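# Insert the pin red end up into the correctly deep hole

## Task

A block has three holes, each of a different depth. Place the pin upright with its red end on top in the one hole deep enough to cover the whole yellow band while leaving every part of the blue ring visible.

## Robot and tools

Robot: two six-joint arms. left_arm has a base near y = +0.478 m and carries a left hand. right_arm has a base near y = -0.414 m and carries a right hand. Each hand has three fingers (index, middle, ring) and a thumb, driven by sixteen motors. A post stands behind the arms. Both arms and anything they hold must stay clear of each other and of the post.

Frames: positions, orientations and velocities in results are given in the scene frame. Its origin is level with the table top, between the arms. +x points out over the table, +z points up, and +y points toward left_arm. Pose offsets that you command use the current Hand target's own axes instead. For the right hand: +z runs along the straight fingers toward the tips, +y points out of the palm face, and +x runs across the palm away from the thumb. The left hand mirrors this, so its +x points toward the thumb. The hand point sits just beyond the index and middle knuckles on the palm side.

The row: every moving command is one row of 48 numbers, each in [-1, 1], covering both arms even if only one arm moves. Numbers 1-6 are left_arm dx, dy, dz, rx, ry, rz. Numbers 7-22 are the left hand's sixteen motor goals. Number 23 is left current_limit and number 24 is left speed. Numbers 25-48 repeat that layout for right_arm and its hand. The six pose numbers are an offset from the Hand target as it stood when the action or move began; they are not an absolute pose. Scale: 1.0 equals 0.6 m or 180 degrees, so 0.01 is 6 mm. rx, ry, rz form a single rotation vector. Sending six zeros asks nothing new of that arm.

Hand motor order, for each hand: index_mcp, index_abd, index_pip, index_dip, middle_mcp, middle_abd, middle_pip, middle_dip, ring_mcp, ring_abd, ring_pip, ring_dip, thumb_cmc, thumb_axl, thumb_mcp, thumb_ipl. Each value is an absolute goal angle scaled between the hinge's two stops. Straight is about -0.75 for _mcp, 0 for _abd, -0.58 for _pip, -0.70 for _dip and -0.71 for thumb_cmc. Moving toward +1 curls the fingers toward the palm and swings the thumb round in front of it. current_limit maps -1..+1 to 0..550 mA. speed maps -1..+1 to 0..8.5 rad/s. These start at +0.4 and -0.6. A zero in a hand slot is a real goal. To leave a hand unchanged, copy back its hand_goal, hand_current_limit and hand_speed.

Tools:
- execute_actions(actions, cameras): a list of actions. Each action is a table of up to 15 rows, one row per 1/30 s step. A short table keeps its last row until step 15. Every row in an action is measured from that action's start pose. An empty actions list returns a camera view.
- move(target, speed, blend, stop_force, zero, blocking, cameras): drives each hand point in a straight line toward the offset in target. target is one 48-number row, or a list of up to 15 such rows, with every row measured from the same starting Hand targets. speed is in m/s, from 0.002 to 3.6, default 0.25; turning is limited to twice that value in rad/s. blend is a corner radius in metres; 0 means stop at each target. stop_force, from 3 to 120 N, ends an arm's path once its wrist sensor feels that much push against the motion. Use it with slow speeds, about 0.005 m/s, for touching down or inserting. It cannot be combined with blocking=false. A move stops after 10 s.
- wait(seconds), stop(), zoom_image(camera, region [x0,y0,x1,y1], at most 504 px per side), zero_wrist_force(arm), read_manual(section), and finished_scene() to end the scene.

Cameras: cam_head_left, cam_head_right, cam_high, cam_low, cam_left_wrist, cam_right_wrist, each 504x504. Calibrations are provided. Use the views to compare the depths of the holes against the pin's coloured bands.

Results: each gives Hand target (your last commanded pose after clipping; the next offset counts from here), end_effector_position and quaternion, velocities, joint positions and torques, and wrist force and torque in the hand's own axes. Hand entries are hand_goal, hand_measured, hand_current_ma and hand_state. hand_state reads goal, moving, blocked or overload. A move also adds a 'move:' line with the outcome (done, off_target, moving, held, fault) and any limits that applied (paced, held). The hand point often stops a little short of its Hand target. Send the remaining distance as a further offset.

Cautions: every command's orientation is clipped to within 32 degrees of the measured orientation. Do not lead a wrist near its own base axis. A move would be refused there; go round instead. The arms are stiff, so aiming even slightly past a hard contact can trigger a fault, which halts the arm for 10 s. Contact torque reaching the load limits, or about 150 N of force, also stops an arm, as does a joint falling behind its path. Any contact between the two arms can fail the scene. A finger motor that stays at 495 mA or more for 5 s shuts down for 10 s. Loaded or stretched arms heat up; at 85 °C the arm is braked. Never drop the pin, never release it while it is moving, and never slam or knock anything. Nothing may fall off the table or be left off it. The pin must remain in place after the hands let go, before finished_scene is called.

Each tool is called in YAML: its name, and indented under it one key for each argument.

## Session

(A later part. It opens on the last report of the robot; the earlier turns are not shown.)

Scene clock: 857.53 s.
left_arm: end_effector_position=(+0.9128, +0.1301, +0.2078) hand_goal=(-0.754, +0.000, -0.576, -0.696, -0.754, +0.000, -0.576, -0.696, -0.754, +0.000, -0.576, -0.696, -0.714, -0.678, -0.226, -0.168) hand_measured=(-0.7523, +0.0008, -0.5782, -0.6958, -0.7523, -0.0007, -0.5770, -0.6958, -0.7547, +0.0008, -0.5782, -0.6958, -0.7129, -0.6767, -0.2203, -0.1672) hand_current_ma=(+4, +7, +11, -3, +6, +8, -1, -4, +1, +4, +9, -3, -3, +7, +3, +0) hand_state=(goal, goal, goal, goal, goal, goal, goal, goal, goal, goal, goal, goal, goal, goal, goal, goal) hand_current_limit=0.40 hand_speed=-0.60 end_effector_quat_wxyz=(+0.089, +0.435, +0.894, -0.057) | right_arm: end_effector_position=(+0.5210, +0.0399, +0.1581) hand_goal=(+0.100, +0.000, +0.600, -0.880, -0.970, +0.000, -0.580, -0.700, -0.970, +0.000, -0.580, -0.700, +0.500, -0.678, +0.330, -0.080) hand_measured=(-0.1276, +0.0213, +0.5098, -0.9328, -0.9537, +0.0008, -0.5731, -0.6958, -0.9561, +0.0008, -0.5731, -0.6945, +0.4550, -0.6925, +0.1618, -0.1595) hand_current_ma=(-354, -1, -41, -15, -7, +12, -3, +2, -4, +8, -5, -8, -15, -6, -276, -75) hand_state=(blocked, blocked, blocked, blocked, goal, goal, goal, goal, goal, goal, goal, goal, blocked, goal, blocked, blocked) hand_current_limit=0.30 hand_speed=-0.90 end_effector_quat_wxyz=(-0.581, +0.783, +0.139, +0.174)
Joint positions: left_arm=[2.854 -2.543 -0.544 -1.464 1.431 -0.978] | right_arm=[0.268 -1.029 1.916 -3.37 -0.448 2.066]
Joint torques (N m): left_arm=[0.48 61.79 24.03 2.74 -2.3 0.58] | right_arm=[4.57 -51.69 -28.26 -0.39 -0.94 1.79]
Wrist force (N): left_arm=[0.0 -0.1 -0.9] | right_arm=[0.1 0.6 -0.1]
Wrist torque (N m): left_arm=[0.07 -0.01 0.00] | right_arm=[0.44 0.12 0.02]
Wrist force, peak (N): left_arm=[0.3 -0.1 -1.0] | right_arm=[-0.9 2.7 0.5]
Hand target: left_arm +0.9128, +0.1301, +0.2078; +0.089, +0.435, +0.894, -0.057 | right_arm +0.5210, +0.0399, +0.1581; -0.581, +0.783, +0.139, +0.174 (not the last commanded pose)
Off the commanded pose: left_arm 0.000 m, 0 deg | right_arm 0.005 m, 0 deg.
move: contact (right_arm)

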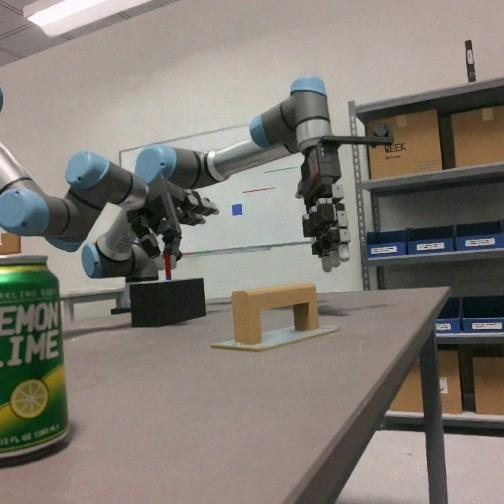

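move:
  target:
    - [0,0,0,0,0,0,-0.754,0,-0.576,-0.696,-0.754,0,-0.576,-0.696,-0.754,0,-0.576,-0.696,-0.714,-0.678,-0.226,-0.168,0.4,-0.6,0.0013,-0.0008,-0.0014,0,0,0,0.10,0,0.60,-0.88,-0.97,0,-0.58,-0.70,-0.97,0,-0.58,-0.70,0.5,-0.677,0.33,-0.08,0.3,-0.9]
  speed: 0.006

move:
  target:
    - [0,0,0,0,0,0,-0.754,0,-0.576,-0.696,-0.754,0,-0.576,-0.696,-0.754,0,-0.576,-0.696,-0.714,-0.678,-0.226,-0.168,0.4,-0.6,-0.00289,0.00574,0.00177,0,0,0,0.10,0,0.60,-0.88,-0.97,0,-0.58,-0.70,-0.97,0,-0.58,-0.70,0.5,-0.677,0.33,-0.08,0.3,-0.9]
  speed: 0.004
  stop_force: 4
  cameras: ["cam_low"]

zoom_image:
  camera: "cam_low"
  region: [150, 262, 180, 292]

Scene clock: 860.80 s.
left_arm: end_effector_position=(+0.9128, +0.1301, +0.2078) hand_goal=(-0.754, +0.000, -0.576, -0.696, -0.754, +0.000, -0.576, -0.696, -0.754, +0.000, -0.576, -0.696, -0.714, -0.678, -0.226, -0.168) hand_measured=(-0.7523, +0.0008, -0.5757, -0.6958, -0.7535, +0.0008, -0.5770, -0.6958, -0.7535, +0.0008, -0.5757, -0.6958, -0.7154, -0.6767, -0.2193, -0.1681) hand_current_ma=(-2, +7, +8, -4, +7, +6, +4, -6, +4, +8, +7, +3, -6, +7, +10, -3) hand_state=(goal, goal, goal, goal, goal, goal, goal, goal, goal, goal, goal, goal, goal, goal, goal, goal) hand_current_limit=0.40 hand_speed=-0.60 end_effector_quat_wxyz=(+0.089, +0.435, +0.894, -0.057) | right_arm: end_effector_position=(+0.5214, +0.0393, +0.1590) hand_goal=(+0.100, +0.000, +0.600, -0.880, -0.970, +0.000, -0.580, -0.700, -0.970, +0.000, -0.580, -0.700, +0.500, -0.678, +0.330, -0.080) hand_measured=(-0.1276, +0.0198, +0.5098, -0.9328, -0.9524, -0.0007, -0.5731, -0.6958, -0.9561, +0.0008, -0.5731, -0.6945, +0.4537, -0.6946, +0.1627, -0.1595) hand_current_ma=(-361, -3, -33, -9, +15, -8, -12, +3, -3, +3, -2, -3, -14, -5, -263, -60) hand_state=(blocked, blocked, blocked, blocked, goal, goal, goal, goal, goal, goal, goal, goal, blocked, goal, blocked, blocked) hand_current_limit=0.30 hand_speed=-0.90 end_effector_quat_wxyz=(-0.581, +0.783, +0.139, +0.174)
Joint positions: left_arm=[2.854 -2.543 -0.544 -1.464 1.431 -0.978] | right_arm=[0.267 -1.032 1.916 -3.366 -0.447 2.064]
Joint torques (N m): left_arm=[0.92 61.68 24.52 2.74 -2.35 0.64] | right_arm=[-7.83 -52.93 -28.92 -0.45 3.18 -1.39]
Wrist force (N): left_arm=[0.1 -0.3 -0.8] | right_arm=[-1.2 2.3 1.1]
Wrist torque (N m): left_arm=[0.03 -0.02 0.02] | right_arm=[0.50 0.22 0.16]
Wrist force, peak (N): left_arm=[0.5 -0.1 -1.2] | right_arm=[-1.2 2.3 1.1]
Hand target: left_arm +0.9128, +0.1301, +0.2078; +0.089, +0.435, +0.894, -0.057 | right_arm +0.5215, +0.0392, +0.1591; -0.581, +0.783, +0.139, +0.174
Off the commanded pose: left_arm 0.000 m, 0 deg | right_arm 0.000 m, 0 deg.
move: done

Scene clock: 862.57 s.
left_arm: end_effector_position=(+0.9128, +0.1301, +0.2078) hand_goal=(-0.754, +0.000, -0.576, -0.696, -0.754, +0.000, -0.576, -0.696, -0.754, +0.000, -0.576, -0.696, -0.714, -0.678, -0.226, -0.168) hand_measured=(-0.7535, +0.0008, -0.5770, -0.6958, -0.7523, -0.0007, -0.5770, -0.6971, -0.7523, +0.0008, -0.5757, -0.6958, -0.7142, -0.6777, -0.2203, -0.1681) hand_current_ma=(+3, +9, +10, -5, +2, +10, -1, -9, +2, +7, +5, +0, -7, +5, +7, -1) hand_state=(goal, goal, goal, goal, goal, goal, goal, goal, goal, goal, goal, goal, goal, goal, goal, goal) hand_current_limit=0.40 hand_speed=-0.60 end_effector_quat_wxyz=(+0.089, +0.435, +0.894, -0.057) | right_arm: end_effector_position=(+0.5215, +0.0392, +0.1581) hand_goal=(+0.100, +0.000, +0.600, -0.880, -0.970, +0.000, -0.580, -0.700, -0.970, +0.000, -0.580, -0.700, +0.500, -0.678, +0.330, -0.080) hand_measured=(-0.1288, +0.0242, +0.5111, -0.9328, -0.9537, -0.0007, -0.5731, -0.6945, -0.9561, -0.0007, -0.5731, -0.6971, +0.4525, -0.6946, +0.1647, -0.1595) hand_current_ma=(-365, +13, -42, -10, -6, -8, -8, +0, -4, -7, +6, +4, -20, -15, -265, -68) hand_state=(blocked, blocked, blocked, blocked, goal, goal, goal, goal, goal, goal, goal, goal, blocked, goal, blocked, blocked) hand_current_limit=0.30 hand_speed=-0.90 end_effector_quat_wxyz=(-0.581, +0.783, +0.139, +0.174)
Joint positions: left_arm=[2.854 -2.543 -0.544 -1.464 1.431 -0.978] | right_arm=[0.267 -1.03 1.916 -3.369 -0.447 2.064]
Joint torques (N m): left_arm=[0.52 62.52 24.07 2.69 -2.34 0.68] | right_arm=[-7.33 -51.12 -27.66 -0.29 1.59 -0.96]
Wrist force (N): left_arm=[0.3 0.0 -0.6] | right_arm=[0.1 -0.4 0.4]
Wrist torque (N m): left_arm=[0.06 -0.05 0.03] | right_arm=[0.39 0.13 0.21]
Wrist force, peak (N): left_arm=[0.2 0.0 -1.1] | right_arm=[0.7 -3.1 -0.2]
Hand target: left_arm +0.9128, +0.1301, +0.2078; +0.089, +0.435, +0.894, -0.057 | right_arm +0.5215, +0.0392, +0.1581; -0.581, +0.783, +0.139, +0.174 (not the last commanded pose)
Off the commanded pose: left_arm 0.000 m, 0 deg | right_arm 0.003 m, 0 deg.
move: contact (right_arm)

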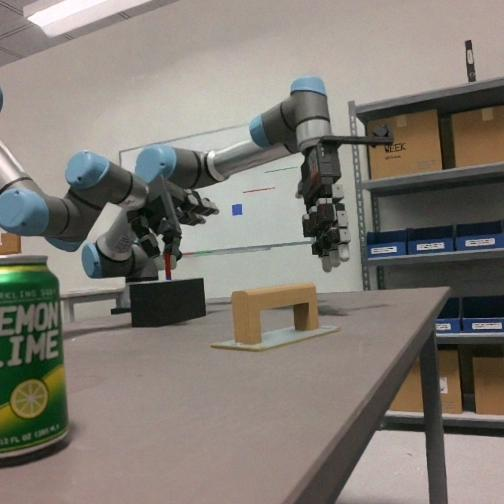

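Scaled by 16.800 from the camera's image (finer frame: 720x720).

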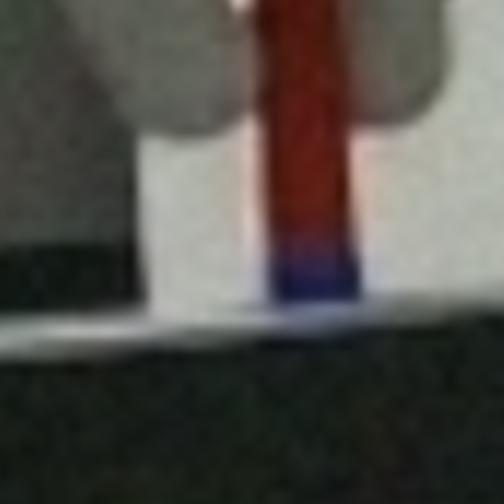

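move:
  target:
    - [0,0,0,0,0,0,-0.754,0,-0.576,-0.696,-0.754,0,-0.576,-0.696,-0.754,0,-0.576,-0.696,-0.714,-0.678,-0.226,-0.168,0.4,-0.6,0,0,0,0,0,0,-0.128,0.02,0.511,-0.932,-0.97,0,-0.58,-0.70,-0.97,0,-0.58,-0.70,0.4525,-0.694,0.165,-0.16,0.3,-0.95]
  cameras: ["cam_low"]

zoom_image:
  camera: "cam_low"
  region: [145, 232, 205, 292]

Scene clock: 865.90 s.
left_arm: end_effector_position=(+0.9128, +0.1301, +0.2078) hand_goal=(-0.754, +0.000, -0.576, -0.696, -0.754, +0.000, -0.576, -0.696, -0.754, +0.000, -0.576, -0.696, -0.714, -0.678, -0.226, -0.168) hand_measured=(-0.7535, -0.0007, -0.5770, -0.6971, -0.7535, -0.0007, -0.5770, -0.6971, -0.7535, -0.0007, -0.5770, -0.6958, -0.7142, -0.6777, -0.2203, -0.1672) hand_current_ma=(-4, +7, +9, -9, +4, +8, +1, -5, +4, +2, +13, +2, -6, +10, +8, -6) hand_state=(goal, goal, goal, goal, goal, goal, goal, goal, goal, goal, goal, goal, goal, goal, goal, goal) hand_current_limit=0.40 hand_speed=-0.60 end_effector_quat_wxyz=(+0.089, +0.435, +0.894, -0.057) | right_arm: end_effector_position=(+0.5215, +0.0392, +0.1581) hand_goal=(-0.128, +0.020, +0.510, -0.932, -0.970, +0.000, -0.580, -0.700, -0.970, +0.000, -0.580, -0.700, +0.452, -0.694, +0.164, -0.160) hand_measured=(-0.1083, +0.0345, +0.4842, -0.9557, -0.9537, -0.0007, -0.5731, -0.6958, -0.9561, -0.0007, -0.5731, -0.6945, +0.4148, -0.7093, +0.2518, -0.1510) hand_current_ma=(-62, +1, +15, -5, +2, -12, -8, -8, +4, +8, +21, +0, -16, +3, -2, +18) hand_state=(moving, goal, blocked, blocked, goal, goal, goal, goal, goal, goal, goal, goal, blocked, goal, moving, goal) hand_current_limit=0.30 hand_speed=-0.95 end_effector_quat_wxyz=(-0.581, +0.783, +0.139, +0.174)
Joint positions: left_arm=[2.854 -2.543 -0.544 -1.464 1.431 -0.978] | right_arm=[0.267 -1.03 1.916 -3.369 -0.447 2.064]
Joint torques (N m): left_arm=[0.54 61.78 23.84 2.68 -2.37 0.67] | right_arm=[-6.36 -50.52 -27.59 -0.71 -1.23 0.27]
Wrist force (N): left_arm=[0.1 0.1 -0.7] | right_arm=[-0.3 -1.9 1.9]
Wrist torque (N m): left_arm=[0.08 -0.03 0.01] | right_arm=[0.29 0.16 0.24]
Wrist force, peak (N): left_arm=[0.3 0.2 -1.1] | right_arm=[-0.3 -1.9 1.9]
Hand target: left_arm +0.9128, +0.1301, +0.2078; +0.089, +0.435, +0.894, -0.057 | right_arm +0.5215, +0.0392, +0.1581; -0.581, +0.783, +0.139, +0.174
Off the commanded pose: left_arm 0.000 m, 0 deg | right_arm 0.000 m, 0 deg.
move: done

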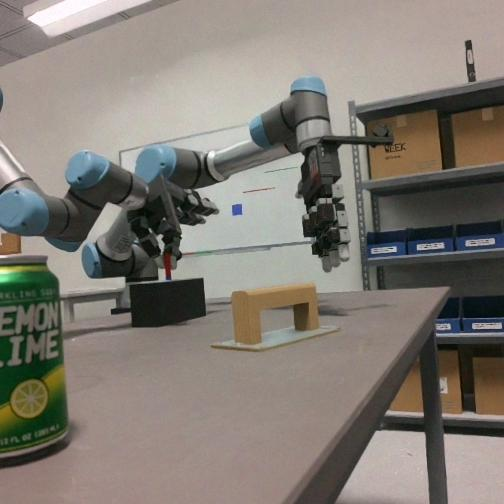

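Scaled by 8.400 from the camera's image (finer frame: 720x720).

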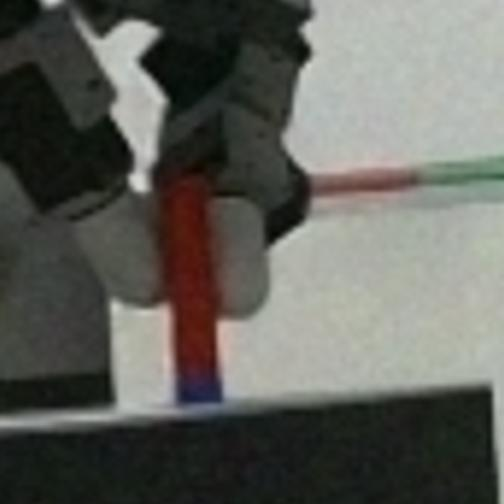

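move:
  target:
    - [0,0,0,0,0,0,-0.754,0,-0.576,-0.696,-0.754,0,-0.576,-0.696,-0.754,0,-0.576,-0.696,-0.714,-0.678,-0.226,-0.168,0.4,-0.6,0,0,0,0,0,0,-0.22,0.02,0.56,-0.93,-0.97,0,-0.58,-0.70,-0.97,0,-0.58,-0.70,0.42,-0.694,0.08,-0.16,0.3,-0.95]
  cameras: ["cam_low"]

zoom_image:
  camera: "cam_low"
  region: [145, 232, 205, 292]

Scene clock: 868.40 s.
left_arm: end_effector_position=(+0.9128, +0.1301, +0.2078) hand_goal=(-0.754, +0.000, -0.576, -0.696, -0.754, +0.000, -0.576, -0.696, -0.754, +0.000, -0.576, -0.696, -0.714, -0.678, -0.226, -0.168) hand_measured=(-0.7535, +0.0008, -0.5757, -0.6971, -0.7535, +0.0008, -0.5770, -0.6958, -0.7535, +0.0023, -0.5770, -0.6958, -0.7142, -0.6767, -0.2203, -0.1672) hand_current_ma=(+3, +12, +11, -4, +5, +11, -2, -6, -5, +4, +9, +2, -3, +5, +8, -5) hand_state=(goal, goal, goal, goal, goal, goal, goal, goal, goal, goal, goal, goal, goal, goal, goal, goal) hand_current_limit=0.40 hand_speed=-0.60 end_effector_quat_wxyz=(+0.089, +0.435, +0.894, -0.057) | right_arm: end_effector_position=(+0.5215, +0.0392, +0.1581) hand_goal=(-0.220, +0.020, +0.560, -0.930, -0.970, +0.000, -0.580, -0.700, -0.970, +0.000, -0.580, -0.700, +0.420, -0.694, +0.080, -0.160) hand_measured=(-0.2048, +0.0198, +0.5522, -0.9366, -0.9537, +0.0008, -0.5731, -0.6958, -0.9561, -0.0007, -0.5731, -0.6945, +0.4198, -0.6999, +0.0816, -0.1595) hand_current_ma=(-14, -4, +13, +5, +0, -7, +0, +11, +2, +13, -4, +3, -5, +3, +3, +4) hand_state=(goal, goal, goal, goal, goal, goal, goal, goal, goal, goal, goal, goal, goal, goal, goal, goal) hand_current_limit=0.30 hand_speed=-0.95 end_effector_quat_wxyz=(-0.581, +0.783, +0.139, +0.174)
Joint positions: left_arm=[2.854 -2.543 -0.544 -1.464 1.431 -0.978] | right_arm=[0.267 -1.03 1.916 -3.369 -0.447 2.064]
Joint torques (N m): left_arm=[1.33 62.17 24.91 2.72 -2.32 0.68] | right_arm=[-6.3 -49.02 -26.31 -0.92 1.06 0.98]
Wrist force (N): left_arm=[0.1 0.0 -0.8] | right_arm=[-0.7 1.4 0.0]
Wrist torque (N m): left_arm=[0.08 -0.03 0.01] | right_arm=[0.49 0.21 0.14]
Wrist force, peak (N): left_arm=[0.2 0.0 -1.0] | right_arm=[-0.8 -1.8 2.2]
Hand target: left_arm +0.9128, +0.1301, +0.2078; +0.089, +0.435, +0.894, -0.057 | right_arm +0.5215, +0.0392, +0.1581; -0.581, +0.783, +0.139, +0.174
Off the commanded pose: left_arm 0.000 m, 0 deg | right_arm 0.000 m, 0 deg.
move: done

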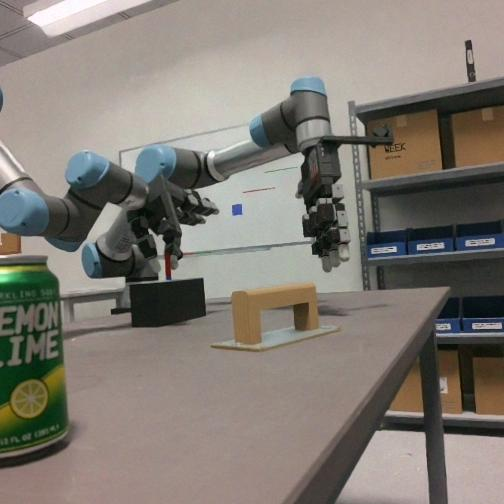

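Scaled by 8.400 from the camera's image (finer frame: 720x720).

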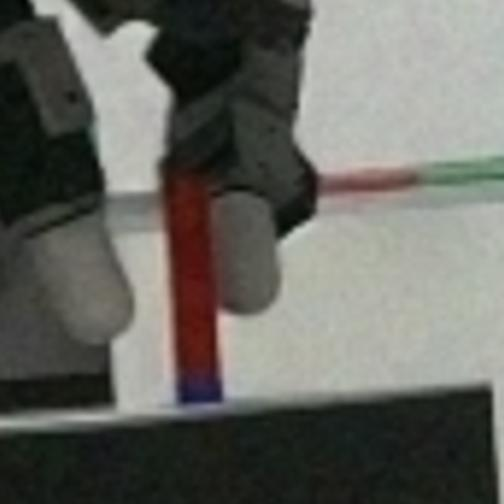

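move:
  target:
    - [0,0,0,0,0,0,-0.754,0,-0.576,-0.696,-0.754,0,-0.576,-0.696,-0.754,0,-0.576,-0.696,-0.714,-0.678,-0.226,-0.168,0.4,-0.6,0,0,0,0,0,0,-0.338,0,0.657,-0.913,-0.97,0,-0.58,-0.70,-0.97,0,-0.58,-0.70,0.42,-0.677,-0.02,-0.167,0.3,-0.93]
  cameras: ["cam_low", "cam_head_left", "cam_right_wrist"]

zoom_image:
  camera: "cam_low"
  region: [145, 232, 205, 292]

zoom_image:
  camera: "cam_head_left"
  region: [183, 218, 223, 258]

Scene clock: 870.63 s.
left_arm: end_effector_position=(+0.9128, +0.1301, +0.2078) hand_goal=(-0.754, +0.000, -0.576, -0.696, -0.754, +0.000, -0.576, -0.696, -0.754, +0.000, -0.576, -0.696, -0.714, -0.678, -0.226, -0.168) hand_measured=(-0.7523, -0.0007, -0.5770, -0.6958, -0.7535, +0.0008, -0.5782, -0.6958, -0.7523, -0.0007, -0.5770, -0.6958, -0.7142, -0.6767, -0.2212, -0.1672) hand_current_ma=(+1, +5, +4, -8, +5, +8, +3, -2, +4, +7, +4, -4, -5, +10, +11, -1) hand_state=(goal, goal, goal, goal, goal, goal, goal, goal, goal, goal, goal, goal, goal, goal, goal, goal) hand_current_limit=0.40 hand_speed=-0.60 end_effector_quat_wxyz=(+0.089, +0.435, +0.894, -0.057) | right_arm: end_effector_position=(+0.5215, +0.0392, +0.1581) hand_goal=(-0.338, +0.000, +0.656, -0.914, -0.970, +0.000, -0.580, -0.700, -0.970, +0.000, -0.580, -0.700, +0.420, -0.678, -0.020, -0.168) hand_measured=(-0.3205, +0.0037, +0.6484, -0.9200, -0.9537, -0.0007, -0.5731, -0.6945, -0.9561, +0.0008, -0.5731, -0.6945, +0.4211, -0.6830, -0.0174, -0.1643) hand_current_ma=(-13, +0, +10, +7, -9, -14, +7, -10, +11, +5, +9, -9, -16, -4, +5, -9) hand_state=(goal, goal, goal, goal, goal, goal, goal, goal, goal, goal, goal, goal, goal, goal, goal, goal) hand_current_limit=0.30 hand_speed=-0.93 end_effector_quat_wxyz=(-0.581, +0.783, +0.139, +0.174)
Joint positions: left_arm=[2.854 -2.543 -0.544 -1.464 1.431 -0.978] | right_arm=[0.267 -1.03 1.916 -3.369 -0.447 2.064]
Joint torques (N m): left_arm=[0.28 62.48 24.18 2.76 -2.34 0.7] | right_arm=[-5.65 -48.54 -25.43 -1.24 3.01 1.72]
Wrist force (N): left_arm=[0.2 -0.3 -0.7] | right_arm=[-0.1 1.6 0.2]
Wrist torque (N m): left_arm=[0.04 -0.04 0.02] | right_arm=[0.51 0.13 0.20]
Wrist force, peak (N): left_arm=[0.3 0.0 -1.0] | right_arm=[-0.4 2.0 0.2]
Hand target: left_arm +0.9128, +0.1301, +0.2078; +0.089, +0.435, +0.894, -0.057 | right_arm +0.5215, +0.0392, +0.1581; -0.581, +0.783, +0.139, +0.174
Off the commanded pose: left_arm 0.000 m, 0 deg | right_arm 0.000 m, 0 deg.
move: done
cam_right_wrist: T_world_to_cam=[[-0.43006, -0.19704, -0.88104, 0.4047], [-0.69796, -0.54642, 0.4629, 0.26862], [-0.57263, 0.814, 0.09747, 0.38244]] pos_world=[0.58053, -0.08478, 0.19494]
Images, in order (width x height): cam_head_left 504x504, cam_low 504x504, cam_right_wrist 504x504.

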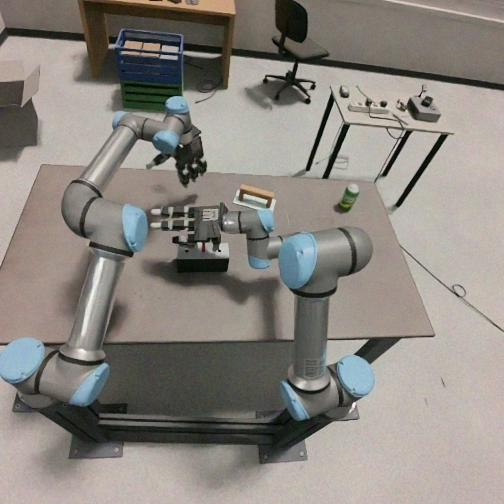

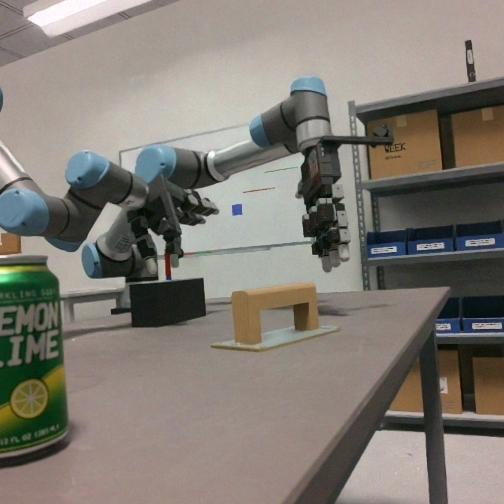

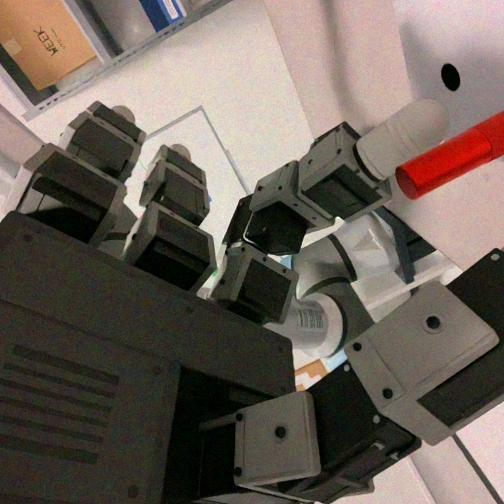

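Scaled by 8.400 from the camera's image (finer frame: 720x720).

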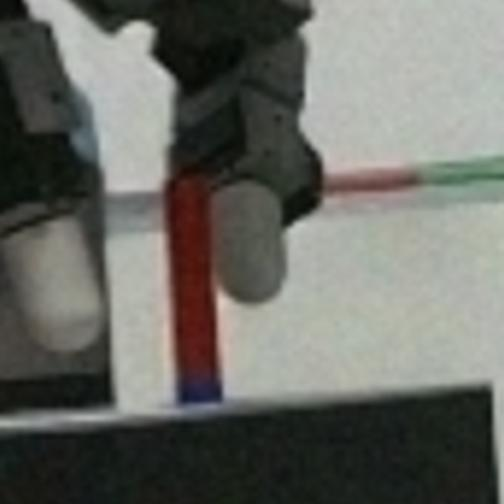

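Scaled by 12.600 from the camera's image (finer frame: 720x720).

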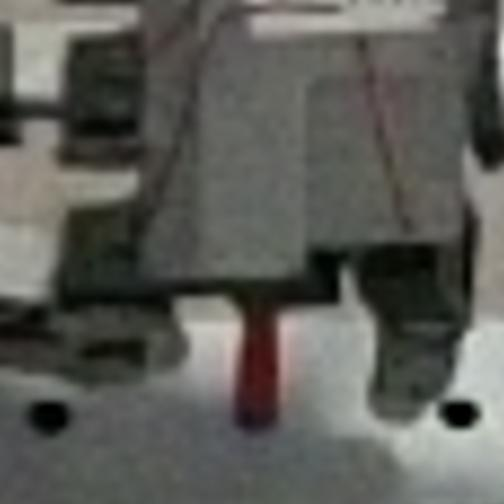

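move:
  target:
    - [0,0,0,0,0,0,-0.754,0,-0.576,-0.696,-0.754,0,-0.576,-0.696,-0.754,0,-0.576,-0.696,-0.714,-0.678,-0.226,-0.168,0.4,-0.6,0.01447,-0.0287,-0.00887,0,0,0,-0.338,0,0.657,-0.913,-0.97,0,-0.58,-0.70,-0.97,0,-0.58,-0.70,0.42,-0.677,-0.02,-0.167,0.3,-0.93]
  speed: 0.02
  cameras: ["cam_low"]

zoom_image:
  camera: "cam_low"
  region: [145, 232, 205, 292]

Scene clock: 874.37 s.
left_arm: end_effector_position=(+0.9128, +0.1301, +0.2078) hand_goal=(-0.754, +0.000, -0.576, -0.696, -0.754, +0.000, -0.576, -0.696, -0.754, +0.000, -0.576, -0.696, -0.714, -0.678, -0.226, -0.168) hand_measured=(-0.7523, +0.0008, -0.5770, -0.6958, -0.7535, +0.0008, -0.5770, -0.6958, -0.7535, -0.0007, -0.5770, -0.6958, -0.7142, -0.6777, -0.2203, -0.1681) hand_current_ma=(+4, +7, +8, -5, +2, +6, +0, -3, +3, +1, +9, -1, -5, +14, +10, +0) hand_state=(goal, goal, goal, goal, goal, goal, goal, goal, goal, goal, goal, goal, goal, goal, goal, goal) hand_current_limit=0.40 hand_speed=-0.60 end_effector_quat_wxyz=(+0.089, +0.435, +0.894, -0.057) | right_arm: end_effector_position=(+0.5215, +0.0392, +0.1779) hand_goal=(-0.338, +0.000, +0.656, -0.914, -0.970, +0.000, -0.580, -0.700, -0.970, +0.000, -0.580, -0.700, +0.420, -0.678, -0.020, -0.168) hand_measured=(-0.3205, +0.0037, +0.6484, -0.9200, -0.9537, +0.0008, -0.5731, -0.6958, -0.9561, -0.0007, -0.5718, -0.6958, +0.4211, -0.6830, -0.0164, -0.1633) hand_current_ma=(+1, +14, +2, +6, -18, +11, -3, -4, +12, -1, +5, -8, -4, +0, +1, +6) hand_state=(goal, goal, goal, goal, goal, goal, goal, goal, goal, goal, goal, goal, goal, goal, goal, goal) hand_current_limit=0.30 hand_speed=-0.93 end_effector_quat_wxyz=(-0.581, +0.783, +0.139, +0.174)
Joint positions: left_arm=[2.854 -2.543 -0.544 -1.464 1.431 -0.978] | right_arm=[0.267 -1.067 1.908 -3.322 -0.447 2.064]
Joint torques (N m): left_arm=[0.59 62.12 24.04 2.78 -2.33 0.66] | right_arm=[-7.43 -50.84 -29.47 -0.34 2.95 -1.5]
Wrist force (N): left_arm=[-0.1 -0.1 -0.8] | right_arm=[-0.3 1.5 0.2]
Wrist torque (N m): left_arm=[0.07 -0.01 -0.01] | right_arm=[0.50 0.15 0.17]
Wrist force, peak (N): left_arm=[0.2 -0.3 -1.2] | right_arm=[-0.3 1.9 -0.1]
Hand target: left_arm +0.9128, +0.1301, +0.2078; +0.089, +0.435, +0.894, -0.057 | right_arm +0.5215, +0.0392, +0.1781; -0.581, +0.783, +0.139, +0.174
Off the commanded pose: left_arm 0.000 m, 0 deg | right_arm 0.000 m, 0 deg.
move: done

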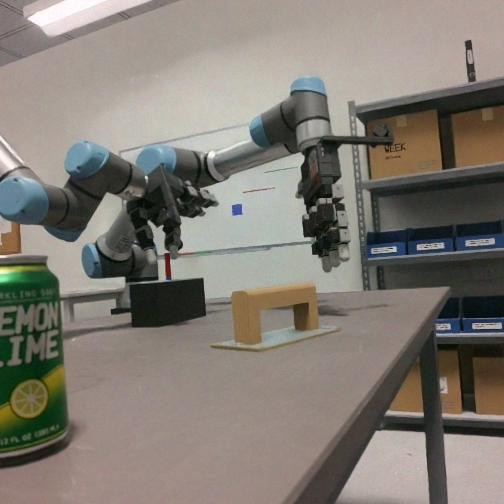

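Scaled by 8.400 from the camera's image (finer frame: 720x720).

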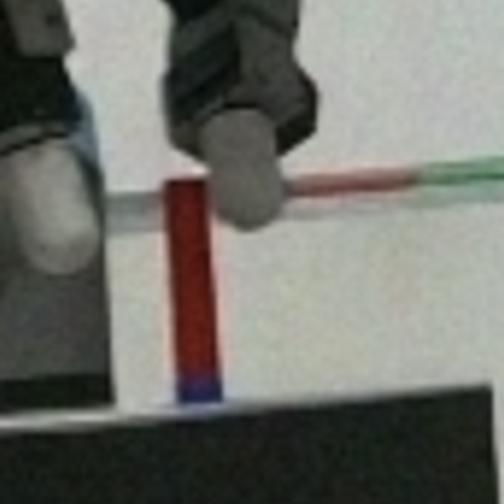

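move:
  target:
    - [0,0,0,0,0,0,-0.754,0,-0.576,-0.696,-0.754,0,-0.576,-0.696,-0.754,0,-0.576,-0.696,-0.714,-0.678,-0.226,-0.168,0.4,-0.6,0.0651,-0.1292,-0.0399,0,0,0,-0.338,0,0.657,-0.913,-0.97,0,-0.58,-0.70,-0.97,0,-0.58,-0.70,0.42,-0.677,-0.02,-0.167,0.3,-0.93]
  speed: 0.06
  cameras: ["cam_low", "cam_head_left", "cam_head_right", "cam_high"]

zoom_image:
  camera: "cam_low"
  region: [150, 262, 180, 292]

zoom_image:
  camera: "cam_head_left"
  region: [183, 228, 223, 268]

Scene clock: 877.67 s.
left_arm: end_effector_position=(+0.9128, +0.1301, +0.2078) hand_goal=(-0.754, +0.000, -0.576, -0.696, -0.754, +0.000, -0.576, -0.696, -0.754, +0.000, -0.576, -0.696, -0.714, -0.678, -0.226, -0.168) hand_measured=(-0.7523, -0.0007, -0.5770, -0.6958, -0.7523, -0.0007, -0.5770, -0.6958, -0.7535, -0.0007, -0.5770, -0.6958, -0.7142, -0.6767, -0.2203, -0.1672) hand_current_ma=(-2, +6, +12, -4, +7, +11, -1, -1, +5, +1, +7, +1, -4, +5, +9, +0) hand_state=(goal, goal, goal, goal, goal, goal, goal, goal, goal, goal, goal, goal, goal, goal, goal, goal) hand_current_limit=0.40 hand_speed=-0.60 end_effector_quat_wxyz=(+0.089, +0.435, +0.894, -0.057) | right_arm: end_effector_position=(+0.5215, +0.0391, +0.2680) hand_goal=(-0.338, +0.000, +0.656, -0.914, -0.970, +0.000, -0.580, -0.700, -0.970, +0.000, -0.580, -0.700, +0.420, -0.678, -0.020, -0.168) hand_measured=(-0.3217, +0.0037, +0.6471, -0.9200, -0.9537, -0.0007, -0.5731, -0.6958, -0.9561, -0.0007, -0.5731, -0.6958, +0.4211, -0.6830, -0.0174, -0.1633) hand_current_ma=(+3, +16, +30, +9, -1, +6, -11, -8, +0, +1, -4, +17, -9, +6, -13, +8) hand_state=(goal, goal, goal, goal, goal, goal, goal, goal, goal, goal, goal, goal, goal, goal, goal, goal) hand_current_limit=0.30 hand_speed=-0.93 end_effector_quat_wxyz=(-0.581, +0.783, +0.139, +0.174)
Joint positions: left_arm=[2.854 -2.543 -0.544 -1.464 1.431 -0.978] | right_arm=[0.266 -1.216 1.837 -3.103 -0.447 2.064]
Joint torques (N m): left_arm=[0.43 62.53 23.96 2.79 -2.32 0.67] | right_arm=[-7.73 -47.82 -30.79 -0.33 3.19 -1.4]
Wrist force (N): left_arm=[0.1 0.1 -0.5] | right_arm=[-0.2 1.6 0.2]
Wrist torque (N m): left_arm=[0.07 -0.02 0.00] | right_arm=[0.50 0.13 0.20]
Wrist force, peak (N): left_arm=[0.2 0.0 -1.0] | right_arm=[-0.2 1.9 -0.3]
Hand target: left_arm +0.9128, +0.1301, +0.2078; +0.089, +0.435, +0.894, -0.057 | right_arm +0.5215, +0.0391, +0.2681; -0.581, +0.783, +0.139, +0.174
Off the commanded pose: left_arm 0.000 m, 0 deg | right_arm 0.000 m, 0 deg.
move: done
Images, in order (width x height): cam_head_left 504x504, cam_head_right 504x504, cam_high 504x504, cam_low 504x504.

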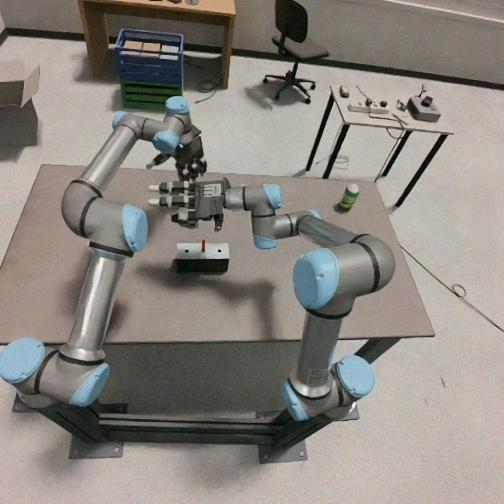

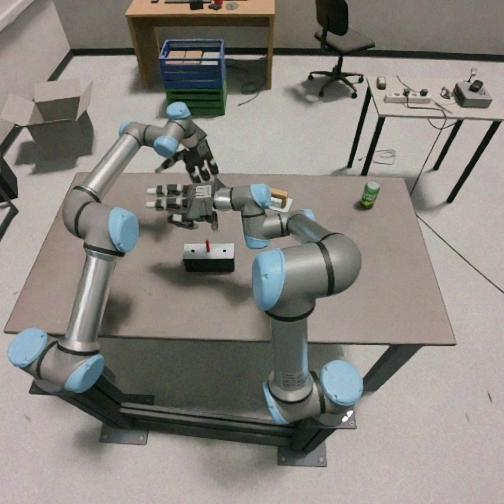

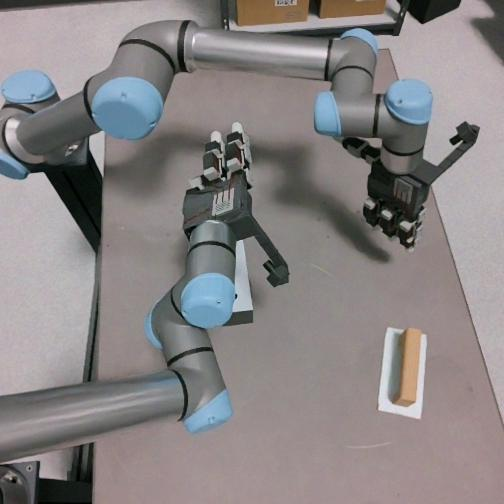

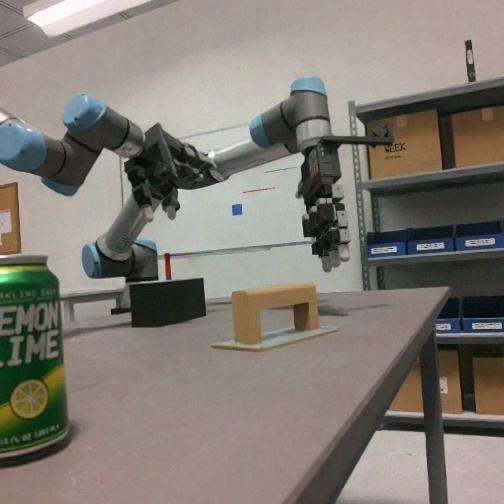

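Scaled by 16.800 from the camera's image (finer frame: 720x720).

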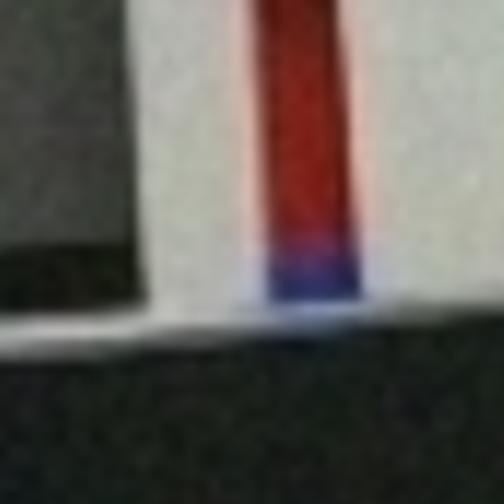

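Scaled by 12.600 from the camera's image (finer frame: 720x720).

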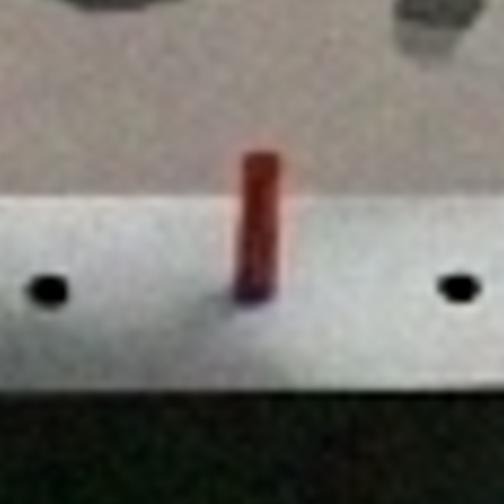

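wait:
  seconds: 0.2
  cameras: ["cam_right_wrist", "cam_left_wrist", "cam_head_right"]

zoom_image:
  camera: "cam_head_right"
  region: [199, 236, 219, 256]

Scene clock: 880.97 s.
left_arm: end_effector_position=(+0.9128, +0.1301, +0.2078) hand_goal=(-0.754, +0.000, -0.576, -0.696, -0.754, +0.000, -0.576, -0.696, -0.754, +0.000, -0.576, -0.696, -0.714, -0.678, -0.226, -0.168) hand_measured=(-0.7523, -0.0007, -0.5770, -0.6958, -0.7535, +0.0008, -0.5770, -0.6958, -0.7535, +0.0008, -0.5770, -0.6958, -0.7142, -0.6777, -0.2203, -0.1681) hand_current_ma=(+0, +9, +9, -5, +3, +10, +2, -7, +4, +6, +6, +1, -2, +7, +7, -4) hand_state=(goal, goal, goal, goal, goal, goal, goal, goal, goal, goal, goal, goal, goal, goal, goal, goal) hand_current_limit=0.40 hand_speed=-0.60 end_effector_quat_wxyz=(+0.089, +0.435, +0.894, -0.057) | right_arm: end_effector_position=(+0.5215, +0.0391, +0.2681) hand_goal=(-0.338, +0.000, +0.656, -0.914, -0.970, +0.000, -0.580, -0.700, -0.970, +0.000, -0.580, -0.700, +0.420, -0.678, -0.020, -0.168) hand_measured=(-0.3205, +0.0037, +0.6471, -0.9200, -0.9537, +0.0008, -0.5731, -0.6958, -0.9561, -0.0007, -0.5718, -0.6945, +0.4211, -0.6830, -0.0174, -0.1643) hand_current_ma=(-24, +0, +2, -3, -11, -2, -10, -10, +8, +17, -19, -9, -6, -4, +8, +13) hand_state=(goal, goal, goal, goal, goal, goal, goal, goal, goal, goal, goal, goal, goal, goal, goal, goal) hand_current_limit=0.30 hand_speed=-0.93 end_effector_quat_wxyz=(-0.581, +0.783, +0.139, +0.174)
Joint positions: left_arm=[2.854 -2.543 -0.544 -1.464 1.431 -0.978] | right_arm=[0.266 -1.216 1.837 -3.103 -0.447 2.064]
Joint torques (N m): left_arm=[0.82 61.91 23.92 2.76 -2.33 0.57] | right_arm=[-5.91 -48.56 -32.46 -0.46 3.16 -1.46]
Wrist force (N): left_arm=[0.0 0.0 -0.8] | right_arm=[-0.2 1.4 0.2]
Wrist torque (N m): left_arm=[0.08 -0.02 -0.01] | right_arm=[0.47 0.12 0.19]
Wrist force, peak (N): left_arm=[0.2 -0.3 -0.9] | right_arm=[-0.4 1.8 0.1]
Hand target: left_arm +0.9128, +0.1301, +0.2078; +0.089, +0.435, +0.894, -0.057 | right_arm +0.5215, +0.0391, +0.2681; -0.581, +0.783, +0.139, +0.174
Off the commanded pose: left_arm 0.000 m, 0 deg | right_arm 0.000 m, 0 deg.
wait: 0.20 s; at rest from the start
cam_right_wrist: T_world_to_cam=[[-0.43008, -0.197, -0.88103, 0.5017], [-0.698, -0.54637, 0.4629, 0.21763], [-0.57256, 0.81405, 0.09747, 0.37175]] pos_world=[0.58053, -0.08488, 0.30504]
Images, in order (width x height): cam_head_right 504x504, cam_left_wrist 504x504, cam_right_wrist 504x504.

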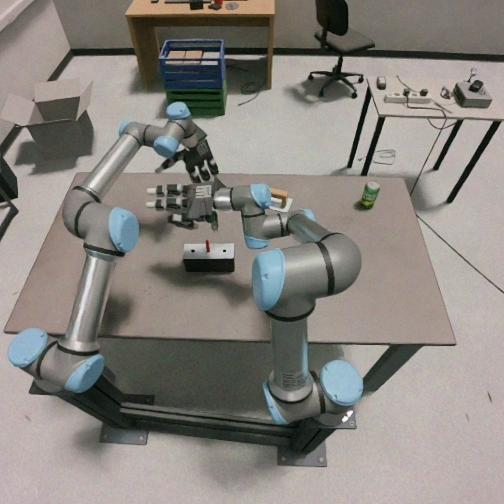

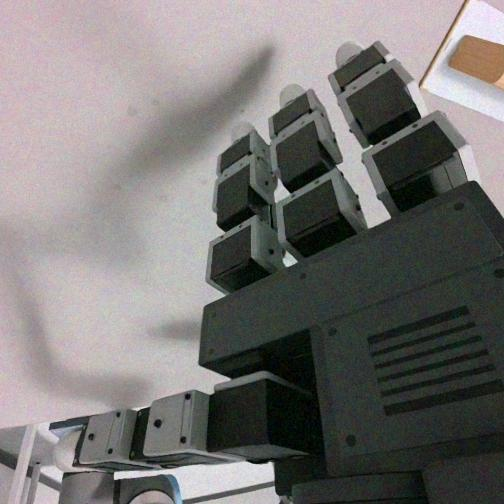

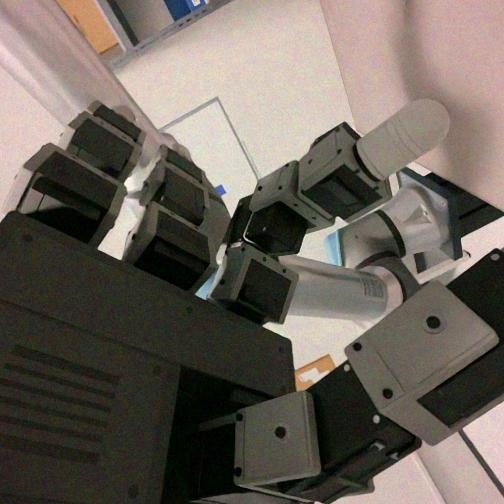

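Scaled by 25.200 from the camera's image (finer frame: 720x720).

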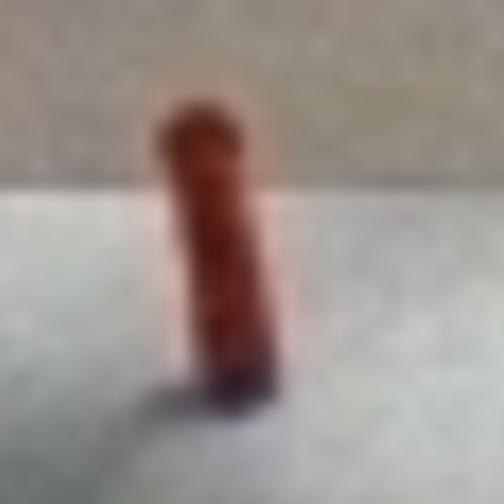

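wait:
  seconds: 0.5
  cameras: ["cam_low", "cam_head_left"]

zoom_image:
  camera: "cam_low"
  region: [140, 240, 210, 310]

Scene clock: 883.17 s.
left_arm: end_effector_position=(+0.9128, +0.1301, +0.2078) hand_goal=(-0.754, +0.000, -0.576, -0.696, -0.754, +0.000, -0.576, -0.696, -0.754, +0.000, -0.576, -0.696, -0.714, -0.678, -0.226, -0.168) hand_measured=(-0.7535, +0.0008, -0.5770, -0.6945, -0.7535, -0.0007, -0.5770, -0.6971, -0.7535, -0.0007, -0.5770, -0.6958, -0.7142, -0.6777, -0.2203, -0.1681) hand_current_ma=(+6, +7, +10, -6, +14, +14, +1, -3, +9, +7, +6, +3, -3, +6, +6, -2) hand_state=(goal, goal, goal, goal, goal, goal, goal, goal, goal, goal, goal, goal, goal, goal, goal, goal) hand_current_limit=0.40 hand_speed=-0.60 end_effector_quat_wxyz=(+0.089, +0.435, +0.894, -0.057) | right_arm: end_effector_position=(+0.5215, +0.0391, +0.2681) hand_goal=(-0.338, +0.000, +0.656, -0.914, -0.970, +0.000, -0.580, -0.700, -0.970, +0.000, -0.580, -0.700, +0.420, -0.678, -0.020, -0.168) hand_measured=(-0.3205, +0.0037, +0.6471, -0.9200, -0.9524, +0.0008, -0.5731, -0.6945, -0.9561, -0.0007, -0.5731, -0.6958, +0.4211, -0.6830, -0.0184, -0.1633) hand_current_ma=(-6, +8, +19, +8, -11, -8, -9, +11, +5, +0, -12, +0, -25, -14, -11, +4) hand_state=(goal, goal, goal, goal, goal, goal, goal, goal, goal, goal, goal, goal, goal, goal, goal, goal) hand_current_limit=0.30 hand_speed=-0.93 end_effector_quat_wxyz=(-0.581, +0.783, +0.139, +0.174)
Joint positions: left_arm=[2.854 -2.543 -0.544 -1.464 1.431 -0.978] | right_arm=[0.266 -1.216 1.837 -3.103 -0.447 2.064]
Joint torques (N m): left_arm=[0.05 61.86 24.39 2.87 -2.37 0.67] | right_arm=[-5.16 -48.81 -32.06 -0.47 3.07 -1.44]
Wrist force (N): left_arm=[0.2 0.1 -0.9] | right_arm=[-0.2 1.5 0.0]
Wrist torque (N m): left_arm=[0.10 -0.05 0.02] | right_arm=[0.50 0.13 0.19]
Wrist force, peak (N): left_arm=[0.0 0.2 -1.0] | right_arm=[-0.1 1.8 0.3]
Hand target: left_arm +0.9128, +0.1301, +0.2078; +0.089, +0.435, +0.894, -0.057 | right_arm +0.5215, +0.0391, +0.2681; -0.581, +0.783, +0.139, +0.174
Off the commanded pose: left_arm 0.000 m, 0 deg | right_arm 0.000 m, 0 deg.
wait: 0.50 s; at rest from the start
Images, in order (width x height): cam_head_left 504x504, cam_low 504x504.

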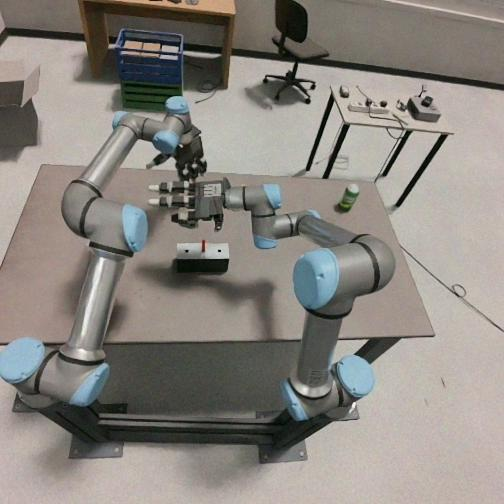

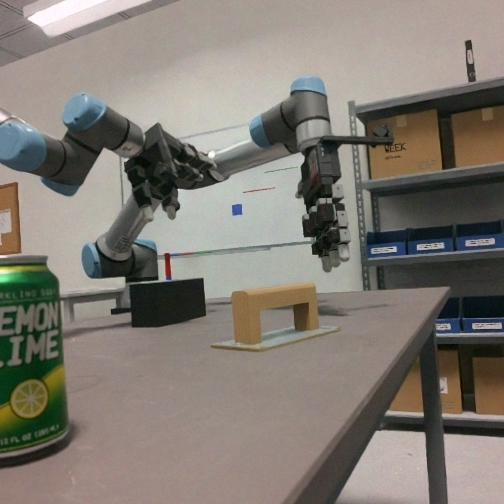

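Scaled by 7.200 from the camera's image (finer frame: 720x720).

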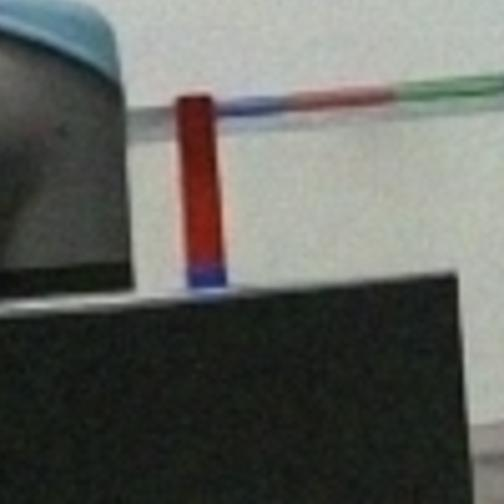

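The final images show the pin unmoved: red end up in the middle hole, yellow hidden and blue ring fully visible. I'm ending the scene now.

finished_scene:

The scene is finished: the task was done.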